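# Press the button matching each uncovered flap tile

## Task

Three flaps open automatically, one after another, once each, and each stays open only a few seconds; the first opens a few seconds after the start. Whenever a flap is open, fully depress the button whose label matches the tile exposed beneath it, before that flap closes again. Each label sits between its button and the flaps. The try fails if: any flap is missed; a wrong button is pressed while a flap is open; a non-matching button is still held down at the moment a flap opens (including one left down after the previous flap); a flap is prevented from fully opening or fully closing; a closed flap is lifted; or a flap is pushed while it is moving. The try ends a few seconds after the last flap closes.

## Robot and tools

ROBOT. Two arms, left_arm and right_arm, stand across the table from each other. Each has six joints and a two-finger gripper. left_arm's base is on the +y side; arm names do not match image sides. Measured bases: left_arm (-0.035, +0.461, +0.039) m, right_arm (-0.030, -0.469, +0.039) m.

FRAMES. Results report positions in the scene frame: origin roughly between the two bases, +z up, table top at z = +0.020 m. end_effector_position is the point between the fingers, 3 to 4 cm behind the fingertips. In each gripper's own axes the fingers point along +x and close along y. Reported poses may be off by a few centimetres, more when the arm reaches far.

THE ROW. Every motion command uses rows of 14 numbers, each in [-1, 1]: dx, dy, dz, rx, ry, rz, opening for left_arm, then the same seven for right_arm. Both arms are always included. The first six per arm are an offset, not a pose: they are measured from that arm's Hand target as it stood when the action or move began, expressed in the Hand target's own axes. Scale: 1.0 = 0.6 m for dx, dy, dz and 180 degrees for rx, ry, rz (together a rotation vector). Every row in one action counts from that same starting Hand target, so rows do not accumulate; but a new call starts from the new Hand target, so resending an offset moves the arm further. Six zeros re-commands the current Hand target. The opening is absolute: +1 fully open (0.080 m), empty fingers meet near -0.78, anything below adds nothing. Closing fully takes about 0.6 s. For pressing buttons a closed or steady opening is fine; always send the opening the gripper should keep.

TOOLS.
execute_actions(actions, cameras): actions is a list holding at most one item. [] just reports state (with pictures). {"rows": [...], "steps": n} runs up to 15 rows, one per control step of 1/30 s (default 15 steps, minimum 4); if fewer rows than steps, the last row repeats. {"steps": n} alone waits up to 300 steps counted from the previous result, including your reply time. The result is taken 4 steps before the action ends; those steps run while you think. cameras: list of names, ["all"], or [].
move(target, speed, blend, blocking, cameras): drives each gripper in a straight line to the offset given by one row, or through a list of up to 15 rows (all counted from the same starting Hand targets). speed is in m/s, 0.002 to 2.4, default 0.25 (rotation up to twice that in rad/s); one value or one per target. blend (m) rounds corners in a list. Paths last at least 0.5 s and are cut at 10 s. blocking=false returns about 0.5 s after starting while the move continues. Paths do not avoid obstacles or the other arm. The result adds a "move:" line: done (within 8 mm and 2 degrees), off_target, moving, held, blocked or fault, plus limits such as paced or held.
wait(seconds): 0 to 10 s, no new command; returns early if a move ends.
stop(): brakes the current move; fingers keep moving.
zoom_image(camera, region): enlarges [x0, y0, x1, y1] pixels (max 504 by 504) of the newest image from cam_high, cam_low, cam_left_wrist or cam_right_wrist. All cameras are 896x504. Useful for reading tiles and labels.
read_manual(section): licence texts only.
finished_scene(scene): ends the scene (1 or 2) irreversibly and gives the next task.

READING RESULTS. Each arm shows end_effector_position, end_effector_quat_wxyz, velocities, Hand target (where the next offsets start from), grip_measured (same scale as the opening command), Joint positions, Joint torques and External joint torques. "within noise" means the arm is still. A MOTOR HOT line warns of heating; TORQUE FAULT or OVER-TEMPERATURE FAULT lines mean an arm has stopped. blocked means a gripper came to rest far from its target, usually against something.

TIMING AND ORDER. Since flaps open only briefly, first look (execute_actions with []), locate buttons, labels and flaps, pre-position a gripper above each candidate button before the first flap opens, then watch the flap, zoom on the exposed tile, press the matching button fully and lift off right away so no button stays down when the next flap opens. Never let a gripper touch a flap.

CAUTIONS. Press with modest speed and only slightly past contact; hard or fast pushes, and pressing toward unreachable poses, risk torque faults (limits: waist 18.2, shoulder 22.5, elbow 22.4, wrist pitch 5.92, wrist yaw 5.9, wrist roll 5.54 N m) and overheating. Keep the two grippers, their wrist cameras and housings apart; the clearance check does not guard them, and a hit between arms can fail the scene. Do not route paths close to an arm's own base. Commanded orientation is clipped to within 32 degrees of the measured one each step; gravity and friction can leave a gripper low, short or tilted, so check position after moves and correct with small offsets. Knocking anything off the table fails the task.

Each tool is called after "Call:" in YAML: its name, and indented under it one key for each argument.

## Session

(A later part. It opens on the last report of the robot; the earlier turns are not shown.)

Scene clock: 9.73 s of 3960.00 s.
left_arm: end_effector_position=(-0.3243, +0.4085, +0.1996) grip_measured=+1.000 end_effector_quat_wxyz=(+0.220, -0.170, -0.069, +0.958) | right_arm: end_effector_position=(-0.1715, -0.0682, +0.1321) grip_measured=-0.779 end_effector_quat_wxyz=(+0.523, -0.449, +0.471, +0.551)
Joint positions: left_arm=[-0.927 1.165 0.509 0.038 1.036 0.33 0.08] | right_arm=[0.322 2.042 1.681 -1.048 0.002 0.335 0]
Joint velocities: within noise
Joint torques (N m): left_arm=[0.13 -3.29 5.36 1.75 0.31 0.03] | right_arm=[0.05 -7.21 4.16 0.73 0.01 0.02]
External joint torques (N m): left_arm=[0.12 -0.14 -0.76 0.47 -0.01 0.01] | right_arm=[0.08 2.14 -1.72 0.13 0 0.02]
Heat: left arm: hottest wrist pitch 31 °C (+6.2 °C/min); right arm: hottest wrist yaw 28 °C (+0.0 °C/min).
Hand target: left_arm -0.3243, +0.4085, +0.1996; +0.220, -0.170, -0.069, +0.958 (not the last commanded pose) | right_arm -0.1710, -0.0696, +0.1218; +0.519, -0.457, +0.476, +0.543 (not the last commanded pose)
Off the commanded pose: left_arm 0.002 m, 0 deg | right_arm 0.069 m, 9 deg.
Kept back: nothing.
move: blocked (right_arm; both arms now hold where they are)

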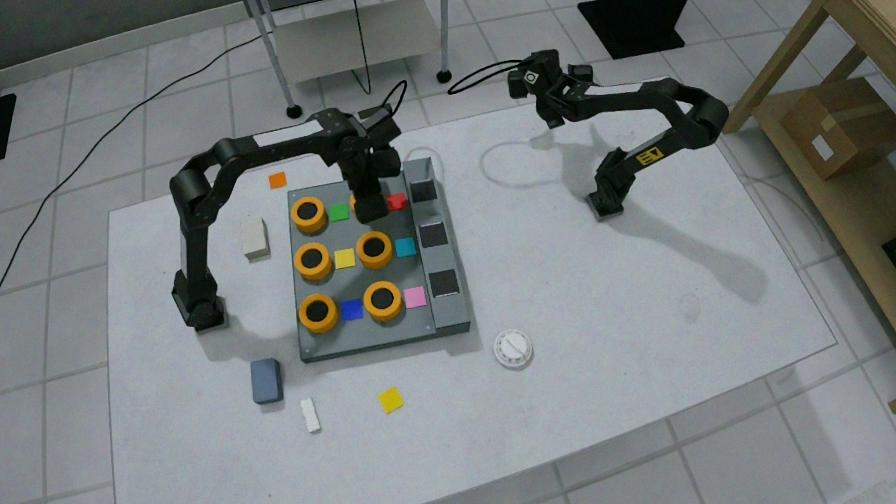

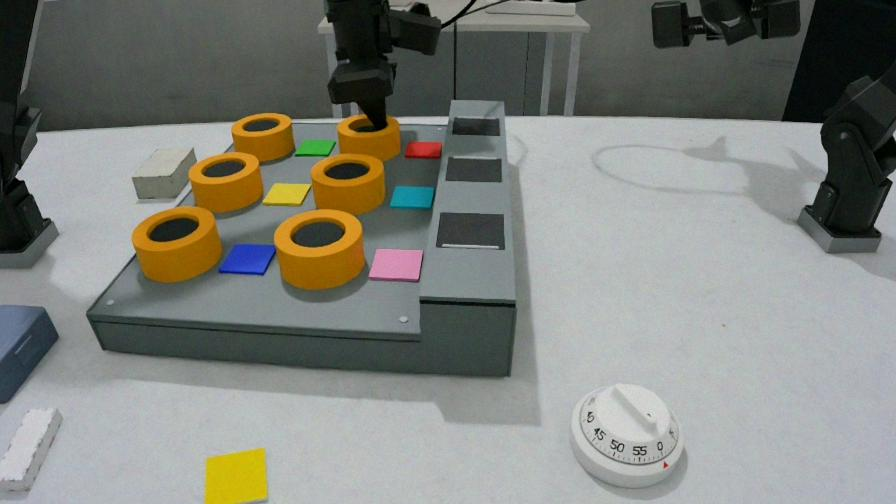

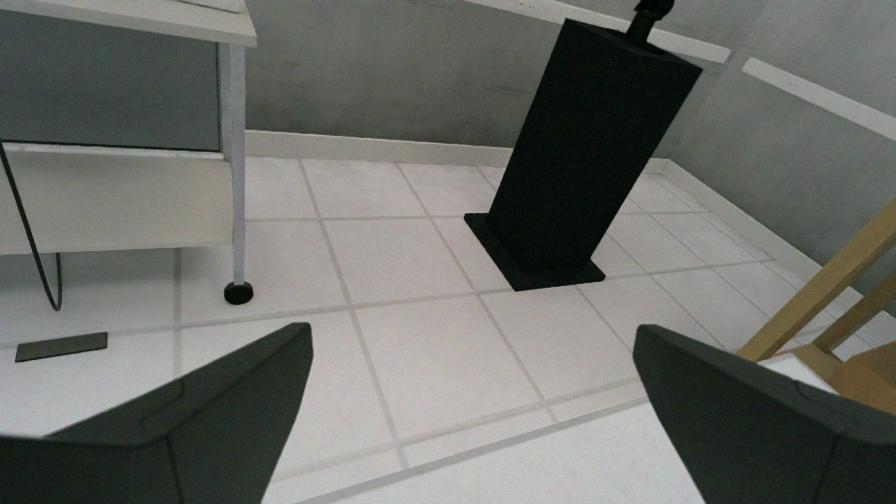

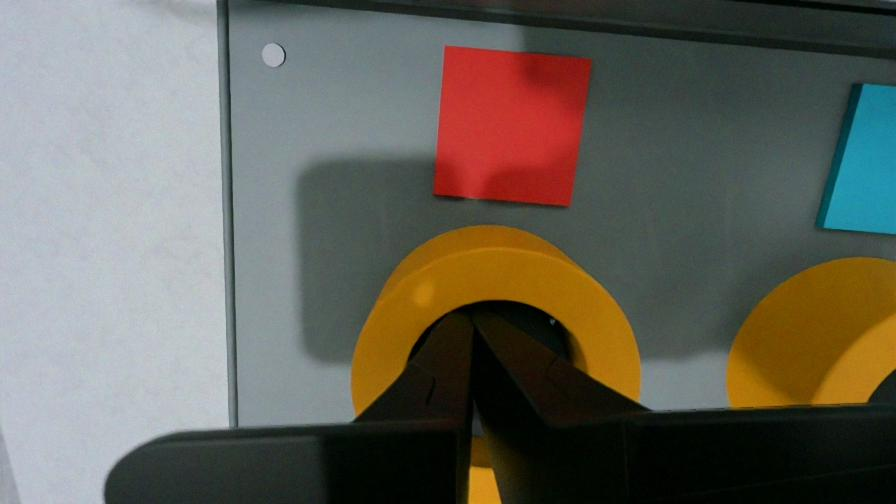

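Call:
move:
  target:
    - [0,0,0,0,0,0,1,-0.084,0,0.0025,0,0.041,-0.014,-0.85]
    - [0,0,0,0,0,0,1,-0.098,-0.18,-0.1145,0,0.041,-0.014,-0.85]
  speed: [0.35,0.4]
  blend: [0.015,0]

Scene clock: 11.20 s of 3960.00 s.
left_arm: end_effector_position=(-0.3243, +0.4085, +0.1996) grip_measured=+1.000 end_effector_quat_wxyz=(+0.220, -0.170, -0.069, +0.958) | right_arm: end_effector_position=(-0.0600, -0.1427, +0.1645) grip_measured=-0.779 end_effector_quat_wxyz=(+0.500, -0.503, +0.500, +0.497)
Joint positions: left_arm=[-0.927 1.165 0.509 0.038 1.036 0.33 0.08] | right_arm=[0.076 1.792 1.482 -1.268 0.006 0.094 0]
Joint velocities: within noise
Joint torques (N m): left_arm=[0.09 -3.34 5.33 1.76 0.32 0.03] | right_arm=[0.06 -8.73 4.03 0.31 -0.12 -0.13]
External joint torques (N m): left_arm=[0.09 -0.16 -0.81 0.47 0 0.02] | right_arm=[0.1 -1.4 -1.56 0.02 -0.13 -0.13]
Heat: left arm: hottest wrist pitch 31 °C (+5.4 °C/min); right arm: hottest wrist yaw 28 °C (+0.0 °C/min).
Hand target: left_arm -0.3243, +0.4085, +0.1996; +0.220, -0.170, -0.069, +0.958 | right_arm -0.0605, -0.1444, +0.1666; +0.499, -0.501, +0.498, +0.501
Off the commanded pose: left_arm 0.000 m, 0 deg | right_arm 0.003 m, 1 deg.
Kept back: nothing.
move: done

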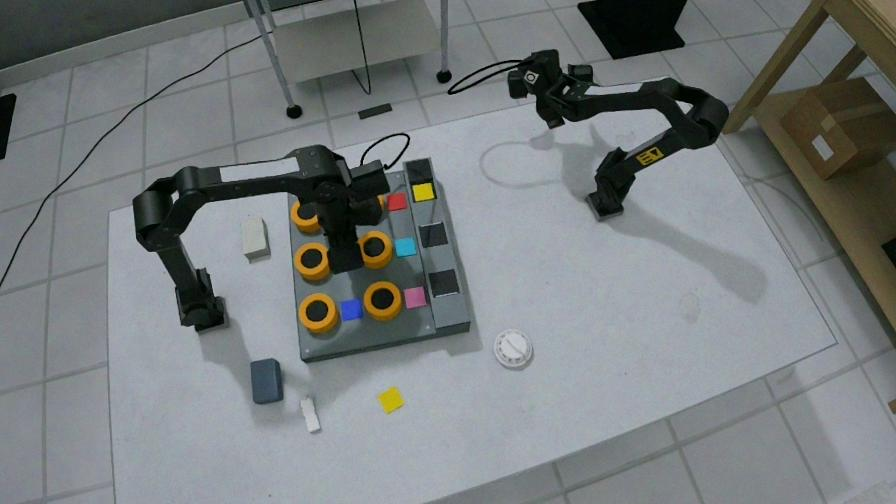

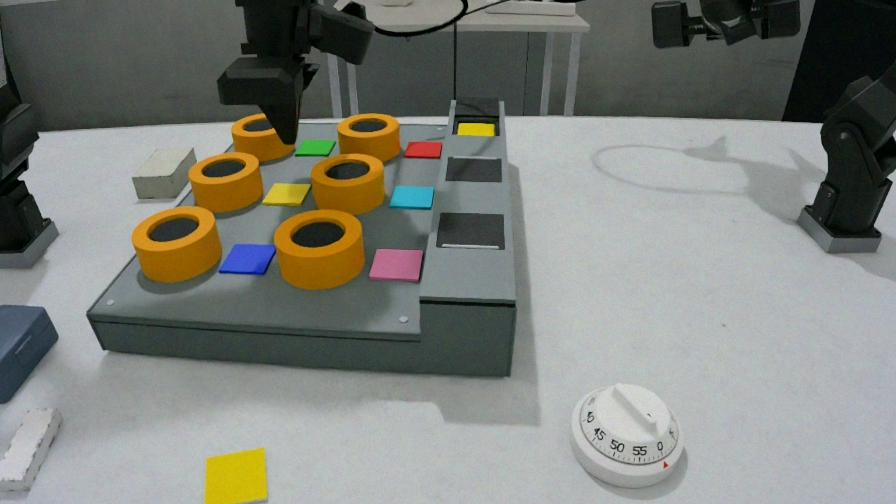

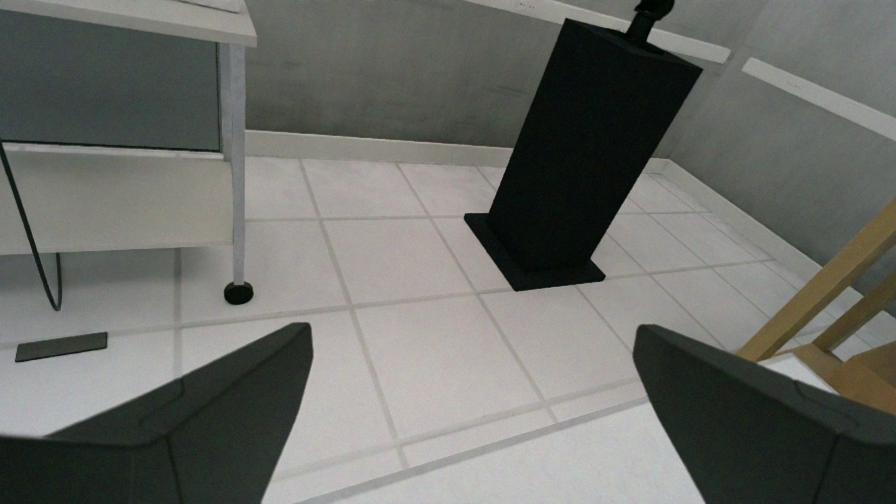

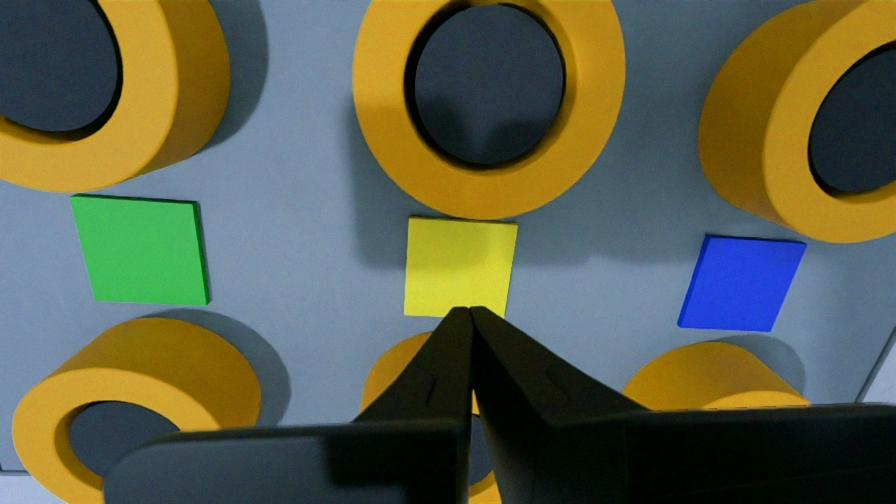

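Call:
move:
  target:
    - [0,0,0,0,0,0,1,0,0.009,-0.109,0,0,0,-0.85]
    - [0,0,0,0,0,0,1,0.133,0.009,-0.109,0,0,0,-0.85]
  speed: [0.35,0.15]

Scene clock: 12.63 s of 3960.00 s.
left_arm: end_effector_position=(-0.3243, +0.4085, +0.1996) grip_measured=+1.000 end_effector_quat_wxyz=(+0.220, -0.170, -0.069, +0.958) | right_arm: end_effector_position=(-0.0644, -0.2057, +0.1212) grip_measured=-0.779 end_effector_quat_wxyz=(+0.516, -0.481, +0.479, +0.522)
Joint positions: left_arm=[-0.927 1.165 0.509 0.038 1.036 0.33 0.08] | right_arm=[0.115 1.516 1.005 -0.981 0.006 0.126 0]
Joint velocities: within noise
Joint torques (N m): left_arm=[0.12 -3.34 5.33 1.75 0.3 0.05] | right_arm=[0.31 3.01 -0.36 4.46 -0.1 0.21]
External joint torques (N m): left_arm=[0.13 -0.18 -0.75 0.48 -0.03 0.04] | right_arm=[0.29 8.16 -5.97 3.97 -0.11 0.21]
Heat: left arm: hottest wrist pitch 31 °C (+4.7 °C/min); right arm: hottest wrist pitch 28 °C (+9.5 °C/min).
Hand target: left_arm -0.3243, +0.4085, +0.1996; +0.220, -0.170, -0.069, +0.958 | right_arm -0.0653, -0.2098, +0.0867; +0.499, -0.501, +0.498, +0.501
Off the commanded pose: left_arm 0.000 m, 0 deg | right_arm 0.035 m, 4 deg.
Kept back: nothing.
move: off_target (right_arm)

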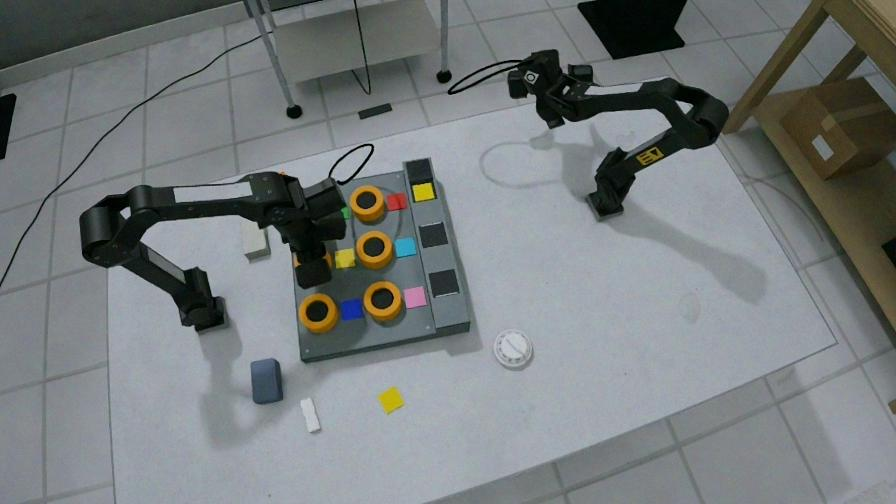

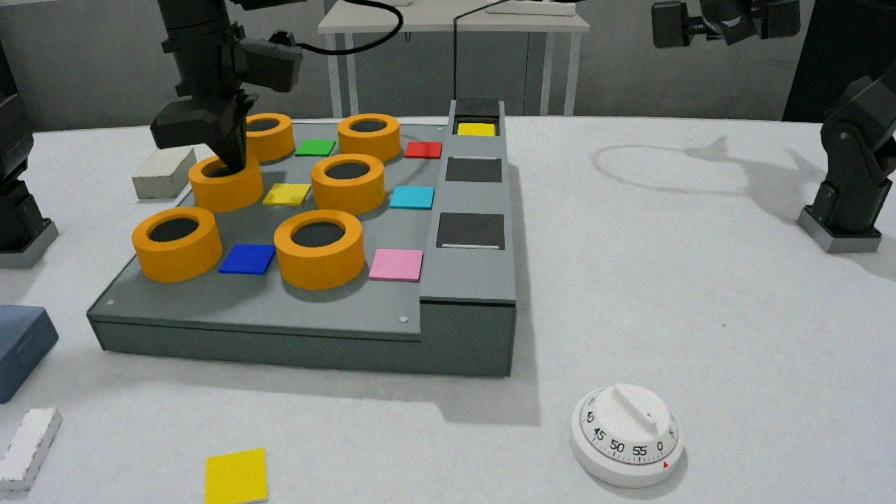

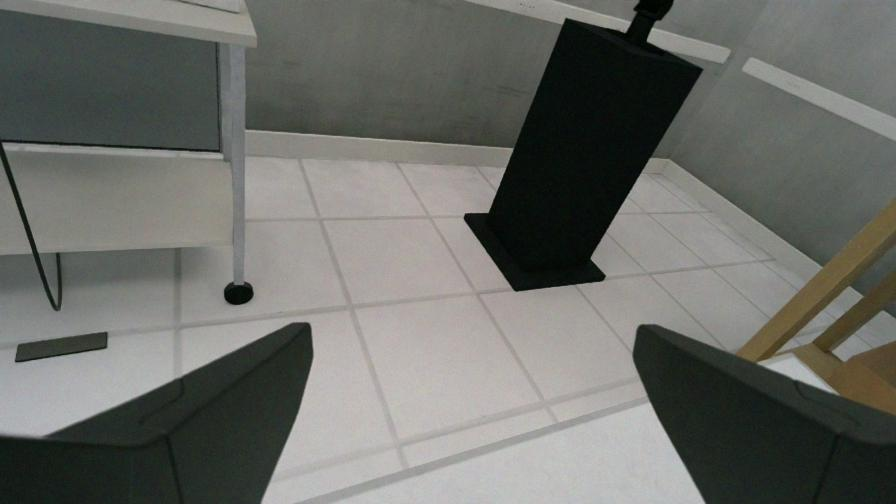

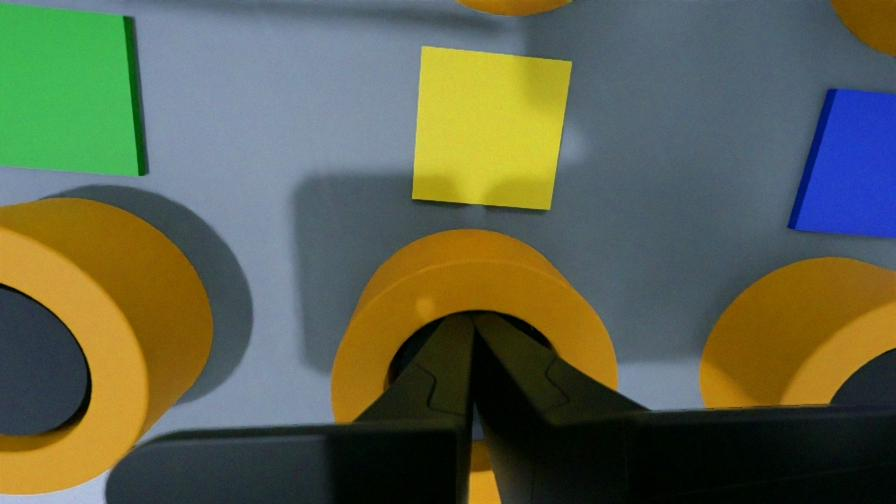

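Call:
move:
  target:
    - [0,0,0,0,0,0,1,-0.133,0,0,0,0,0,-0.85]
    - [0,0,0,0,0,0,1,-0.133,-0.009,0.109,0,0,0,-0.85]
  speed: [0.35,0.35]
  blend: [0.015,0]

Scene clock: 13.93 s of 3960.00 s.
left_arm: end_effector_position=(-0.3243, +0.4085, +0.1996) grip_measured=+1.000 end_effector_quat_wxyz=(+0.220, -0.170, -0.069, +0.958) | right_arm: end_effector_position=(-0.0603, -0.1470, +0.1678) grip_measured=-0.779 end_effector_quat_wxyz=(+0.502, -0.501, +0.497, +0.501)
Joint positions: left_arm=[-0.927 1.165 0.509 0.038 1.036 0.33 0.08] | right_arm=[0.078 1.765 1.463 -1.264 0.006 0.094 0]
Joint velocities: within noise
Joint torques (N m): left_arm=[0.03 -3.31 5.41 1.77 0.31 0.02] | right_arm=[-0.09 -5.99 6.04 0.11 -0.12 -0.13]
External joint torques (N m): left_arm=[0.02 -0.12 -0.76 0.47 -0.01 0.01] | right_arm=[-0.1 1.14 0.39 -0.25 -0.12 -0.13]
Heat: left arm: hottest wrist pitch 31 °C (+4.3 °C/min); right arm: hottest wrist pitch 28 °C (+8.6 °C/min).
Hand target: left_arm -0.3243, +0.4085, +0.1996; +0.220, -0.170, -0.069, +0.958 | right_arm -0.0604, -0.1444, +0.1667; +0.499, -0.501, +0.498, +0.501
Off the commanded pose: left_arm 0.000 m, 0 deg | right_arm 0.003 m, 0 deg.
Kept back: nothing.
move: done

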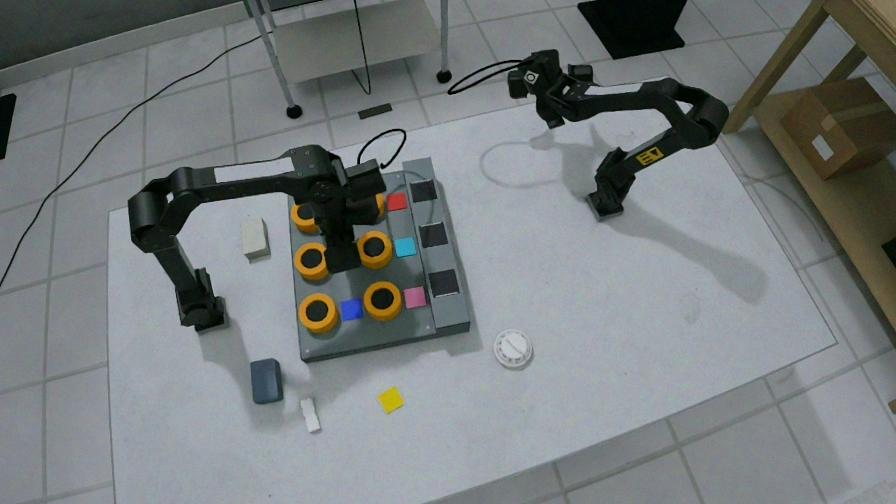

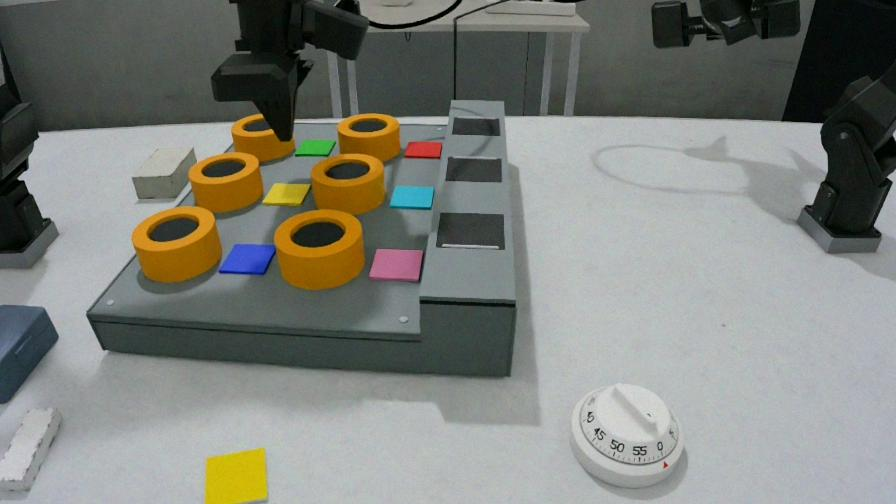

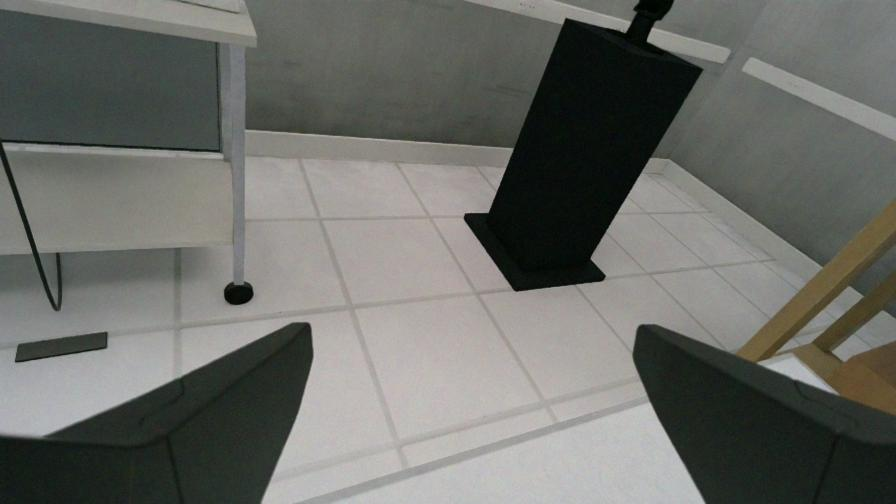

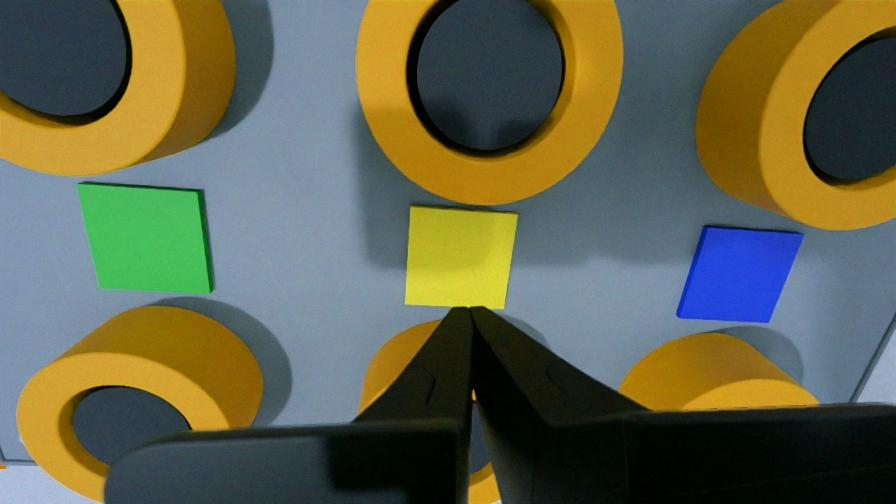

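Flap shut; last flap next.

Call:
wait:
  seconds: 1.3
  cameras: ["cam_low"]

Scene clock: 15.33 s of 3960.00 s.
left_arm: end_effector_position=(-0.3243, +0.4085, +0.1996) grip_measured=+1.000 end_effector_quat_wxyz=(+0.220, -0.170, -0.069, +0.958) | right_arm: end_effector_position=(-0.0603, -0.1470, +0.1675) grip_measured=-0.779 end_effector_quat_wxyz=(+0.502, -0.501, +0.497, +0.500)
Joint positions: left_arm=[-0.927 1.165 0.509 0.038 1.036 0.33 0.08] | right_arm=[0.078 1.766 1.463 -1.264 0.006 0.094 0]
Joint velocities: within noise
Joint torques (N m): left_arm=[0 -3.24 5.37 1.74 0.31 0.03] | right_arm=[-0.17 -5.95 6.04 0.09 -0.13 -0.12]
External joint torques (N m): left_arm=[-0.01 -0.05 -0.8 0.44 -0.01 0.01] | right_arm=[-0.18 1.22 0.35 -0.26 -0.13 -0.12]
Heat: left arm: hottest wrist pitch 31 °C (+3.9 °C/min); right arm: hottest wrist pitch 28 °C (+7.8 °C/min).
Hand target: left_arm -0.3243, +0.4085, +0.1996; +0.220, -0.170, -0.069, +0.958 | right_arm -0.0604, -0.1444, +0.1666; +0.499, -0.501, +0.498, +0.501
Off the commanded pose: left_arm 0.000 m, 0 deg | right_arm 0.003 m, 0 deg.
Steps of this call (1-42: nothing new was sent). Readings (end_effector_position of left_arm | right_arm):
1: (-0.3243, +0.4085, +0.1996) | (-0.0603, -0.1470, +0.1676)
2: (-0.3243, +0.4085, +0.1996) | (-0.0603, -0.1470, +0.1676)
4: (-0.3243, +0.4085, +0.1996) | (-0.0603, -0.1470, +0.1675)
8: (-0.3243, +0.4085, +0.1996) | (-0.0603, -0.1470, +0.1675)
42: the state above
Images, in order (width x height): cam_low 896x504.

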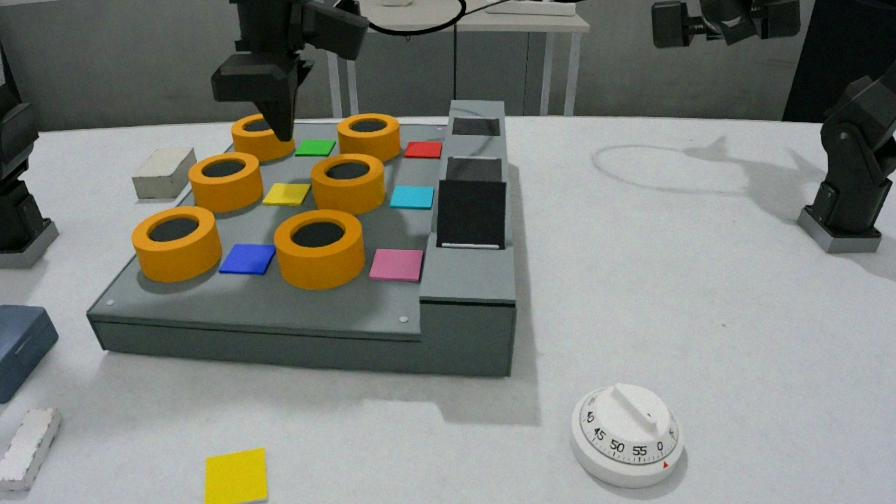

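Call:
wait:
  seconds: 0.3
  cameras: ["cam_high","cam_low"]

Scene clock: 15.70 s of 3960.00 s.
left_arm: end_effector_position=(-0.3243, +0.4085, +0.1996) grip_measured=+1.000 end_effector_quat_wxyz=(+0.220, -0.170, -0.069, +0.958) | right_arm: end_effector_position=(-0.0603, -0.1470, +0.1675) grip_measured=-0.779 end_effector_quat_wxyz=(+0.502, -0.501, +0.497, +0.500)
Joint positions: left_arm=[-0.927 1.165 0.509 0.038 1.036 0.33 0.08] | right_arm=[0.078 1.766 1.463 -1.264 0.006 0.094 0]
Joint velocities: within noise
Joint torques (N m): left_arm=[0.08 -3.33 5.35 1.76 0.31 0.01] | right_arm=[-0.21 -5.94 6.01 0.08 -0.12 -0.14]
External joint torques (N m): left_arm=[0.08 -0.13 -0.8 0.47 -0.01 0] | right_arm=[-0.21 1.21 0.35 -0.27 -0.13 -0.14]
Heat: left arm: hottest wrist pitch 31 °C (+3.8 °C/min); right arm: hottest wrist pitch 28 °C (+7.6 °C/min).
Hand target: left_arm -0.3243, +0.4085, +0.1996; +0.220, -0.170, -0.069, +0.958 | right_arm -0.0604, -0.1444, +0.1666; +0.499, -0.501, +0.498, +0.501
Off the commanded pose: left_arm 0.000 m, 0 deg | right_arm 0.003 m, 0 deg.
Steps of this call (1-11: nothing new was sent). Readings (end_effector_position of left_arm | right_arm):
1: (-0.3243, +0.4085, +0.1996) | (-0.0603, -0.1470, +0.1675)
2: (-0.3243, +0.4085, +0.1996) | (-0.0603, -0.1470, +0.1675)
4: (-0.3243, +0.4085, +0.1996) | (-0.0603, -0.1470, +0.1675)
8: (-0.3243, +0.4085, +0.1996) | (-0.0603, -0.1470, +0.1675)
11: the state above
Images, in order (width x height): cam_high 896x504, cam_low 896x504.

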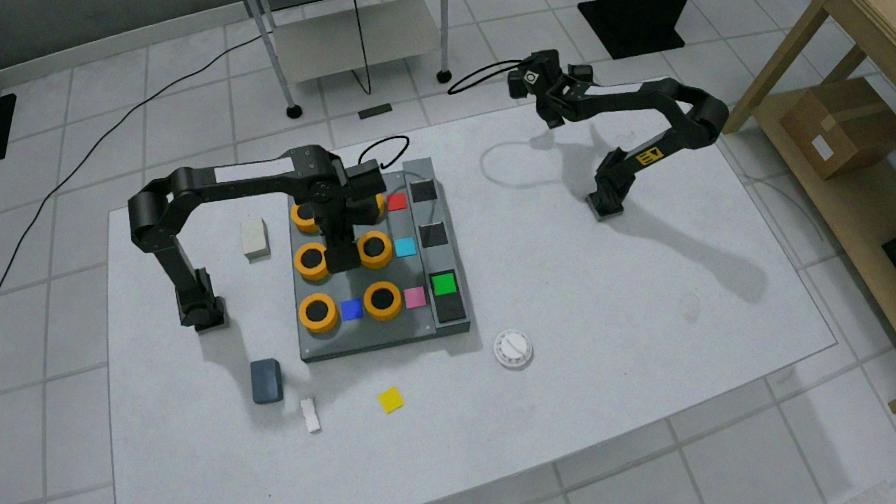

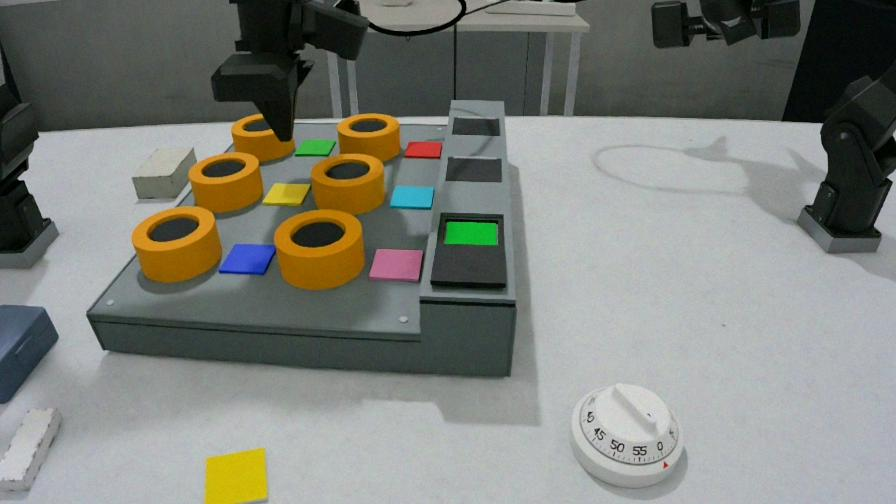

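Call:
move:
  target:
    - [0,0,0,0,0,0,1,0,0.193,-0.099,0,0,0,-0.85]
    - [0,0,0,0,0,0,1,0.135,0.193,-0.099,0,0,0,-0.85]
  speed: [0.35,0.15]

Scene clock: 17.30 s of 3960.00 s.
left_arm: end_effector_position=(-0.3243, +0.4085, +0.1996) grip_measured=+1.000 end_effector_quat_wxyz=(+0.220, -0.170, -0.069, +0.958) | right_arm: end_effector_position=(-0.1801, -0.1965, +0.1222) grip_measured=-0.779 end_effector_quat_wxyz=(+0.506, -0.469, +0.487, +0.535) end_effector_velocity=(-0.002, -0.001, +0.000) end_effector_angular_velocity=(+0.004, +0.028, -0.008)
Joint positions: left_arm=[-0.927 1.165 0.509 0.038 1.036 0.33 0.08] | right_arm=[0.485 1.672 1.168 -0.969 -0.001 0.493 0]
Joint velocities: left_arm=[within noise] | right_arm=[-0.002 -0.012 -0.017 0.022 -0.022 0.007 0]
Joint torques (N m): left_arm=[0.05 -3.35 5.24 1.77 0.32 0.02] | right_arm=[0.15 1.5 -0.29 2.56 0.11 0.19]
External joint torques (N m): left_arm=[0.03 -0.21 -0.86 0.49 0 0.01] | right_arm=[0.15 7.9 -5.93 2.05 0.08 0.19]
Heat: left arm: hottest wrist pitch 31 °C (+3.5 °C/min); right arm: hottest wrist pitch 28 °C (+6.9 °C/min).
Hand target: left_arm -0.3243, +0.4085, +0.1996; +0.220, -0.170, -0.069, +0.958 | right_arm -0.1758, -0.2044, +0.0855; +0.499, -0.502, +0.498, +0.501
Off the commanded pose: left_arm 0.000 m, 0 deg | right_arm 0.038 m, 6 deg.
Kept back: nothing.
move: off_target (right_arm)

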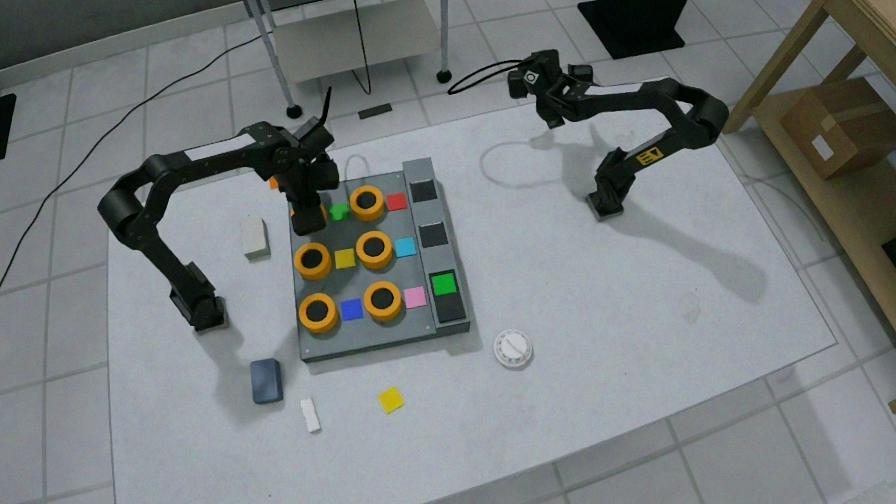

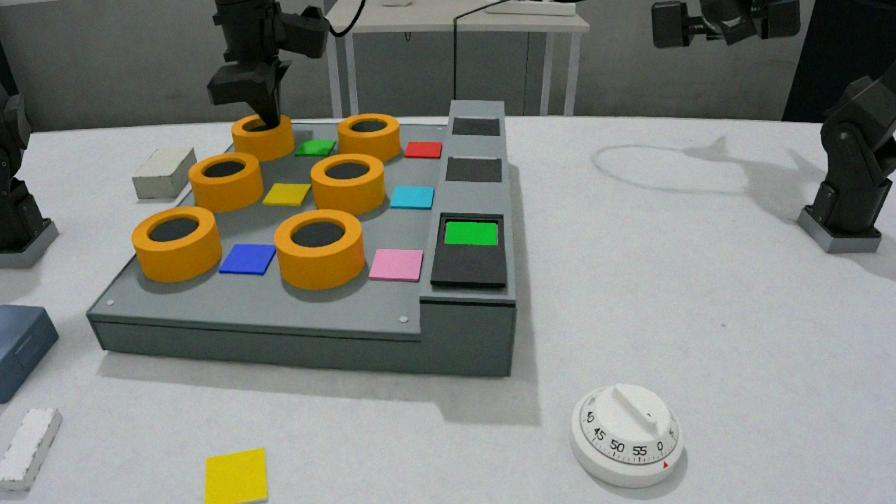

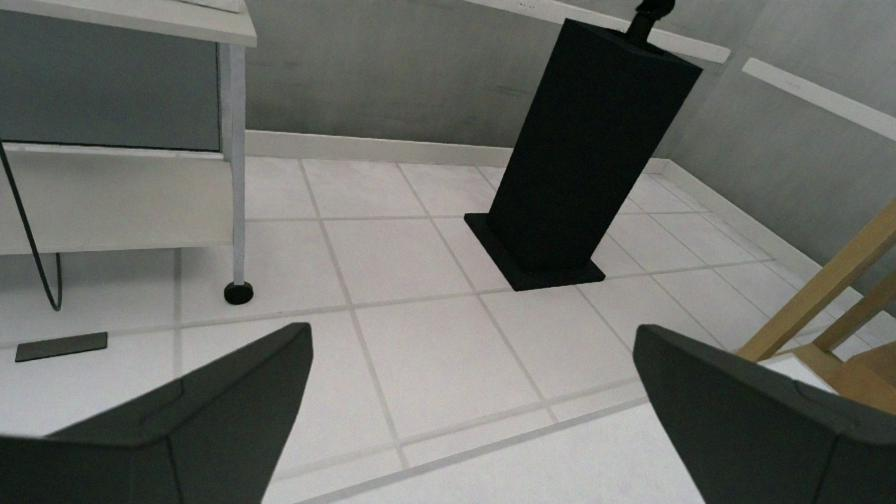

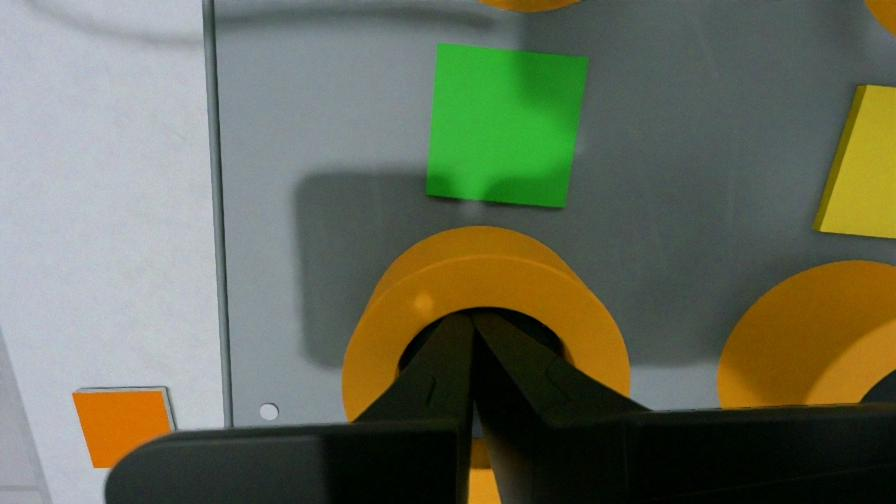

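Call:
move:
  target: [0,0,0,0,0,0,1,-0.2,0,0,0,0,0,-0.85]
  speed: 0.25
  cameras: []

Call:
wait:
  seconds: 6
  cameras: ["cam_low"]

Scene clock: 18.50 s of 3960.00 s.
left_arm: end_effector_position=(-0.3243, +0.4085, +0.1996) grip_measured=+1.000 end_effector_quat_wxyz=(+0.220, -0.170, -0.069, +0.958) | right_arm: end_effector_position=(-0.1746, -0.2064, +0.2045) grip_measured=-0.779 end_effector_quat_wxyz=(+0.498, -0.503, +0.498, +0.502)
Joint positions: left_arm=[-0.927 1.165 0.509 0.038 1.036 0.33 0.08] | right_arm=[0.485 1.68 1.511 -1.403 0 0.494 0]
Joint velocities: within noise
Joint torques (N m): left_arm=[-0.03 -3.38 5.4 1.75 0.31 0.04] | right_arm=[0.22 -5.75 5.98 0.04 0.06 0.2]
External joint torques (N m): left_arm=[-0.05 -0.22 -0.72 0.47 -0.01 0.03] | right_arm=[0.21 0.7 0.39 -0.27 0.04 0.2]
Heat: left arm: hottest wrist pitch 31 °C (+3.2 °C/min); right arm: hottest wrist pitch 28 °C (+6.5 °C/min).
Hand target: left_arm -0.3243, +0.4085, +0.1996; +0.220, -0.170, -0.069, +0.958 | right_arm -0.1760, -0.2046, +0.2054; +0.499, -0.502, +0.498, +0.501
Off the commanded pose: left_arm 0.000 m, 0 deg | right_arm 0.002 m, 0 deg.
Kept back: nothing.
move: done
No camera images: "cameras" was empty.

Scene clock: 21.63 s of 3960.00 s.
left_arm: end_effector_position=(-0.3243, +0.4085, +0.1996) grip_measured=+1.000 end_effector_quat_wxyz=(+0.220, -0.170, -0.069, +0.958) | right_arm: end_effector_position=(-0.1745, -0.2064, +0.2048) grip_measured=-0.779 end_effector_quat_wxyz=(+0.498, -0.503, +0.498, +0.502)
Joint positions: left_arm=[-0.927 1.165 0.509 0.038 1.036 0.33 0.08] | right_arm=[0.485 1.68 1.512 -1.404 0 0.494 0]
Joint velocities: within noise
Joint torques (N m): no reading
External joint torques (N m): no reading
Steps of this call (1-94: nothing new was sent). Readings (end_effector_position of left_arm | right_arm):
1: (-0.3243, +0.4085, +0.1996) | (-0.1746, -0.2064, +0.2046)
2: (-0.3243, +0.4085, +0.1996) | (-0.1746, -0.2064, +0.2046)
4: (-0.3243, +0.4085, +0.1996) | (-0.1746, -0.2064, +0.2047)
8: (-0.3243, +0.4085, +0.1996) | (-0.1746, -0.2064, +0.2047)
94: (-0.3243, +0.4085, +0.1996) | (-0.1745, -0.2064, +0.2048)
Images, in order (width x height): cam_low 896x504.
The task's run has ended: the event that ends the task has happened. This ends this scene only. If you have not yet called finished_scene for this scene, call it to go on to the next scene.

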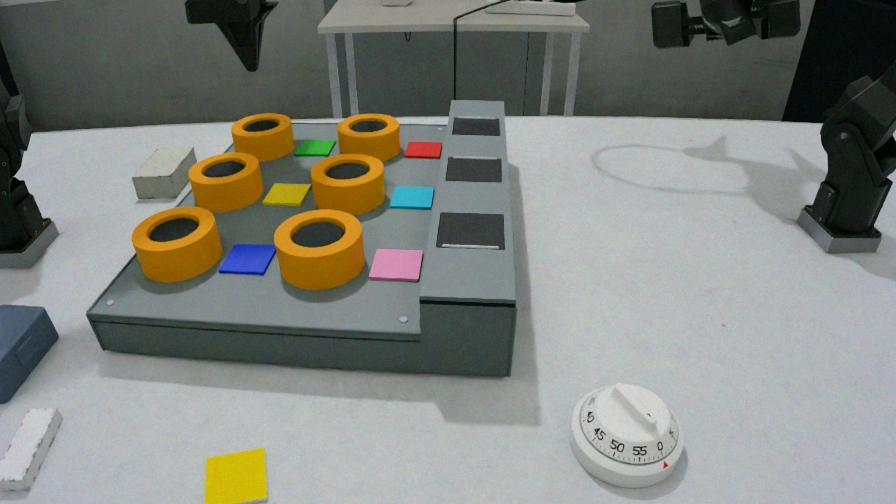

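Call:
finished_scene:
  scene: 1

The scene is finished: the task was done.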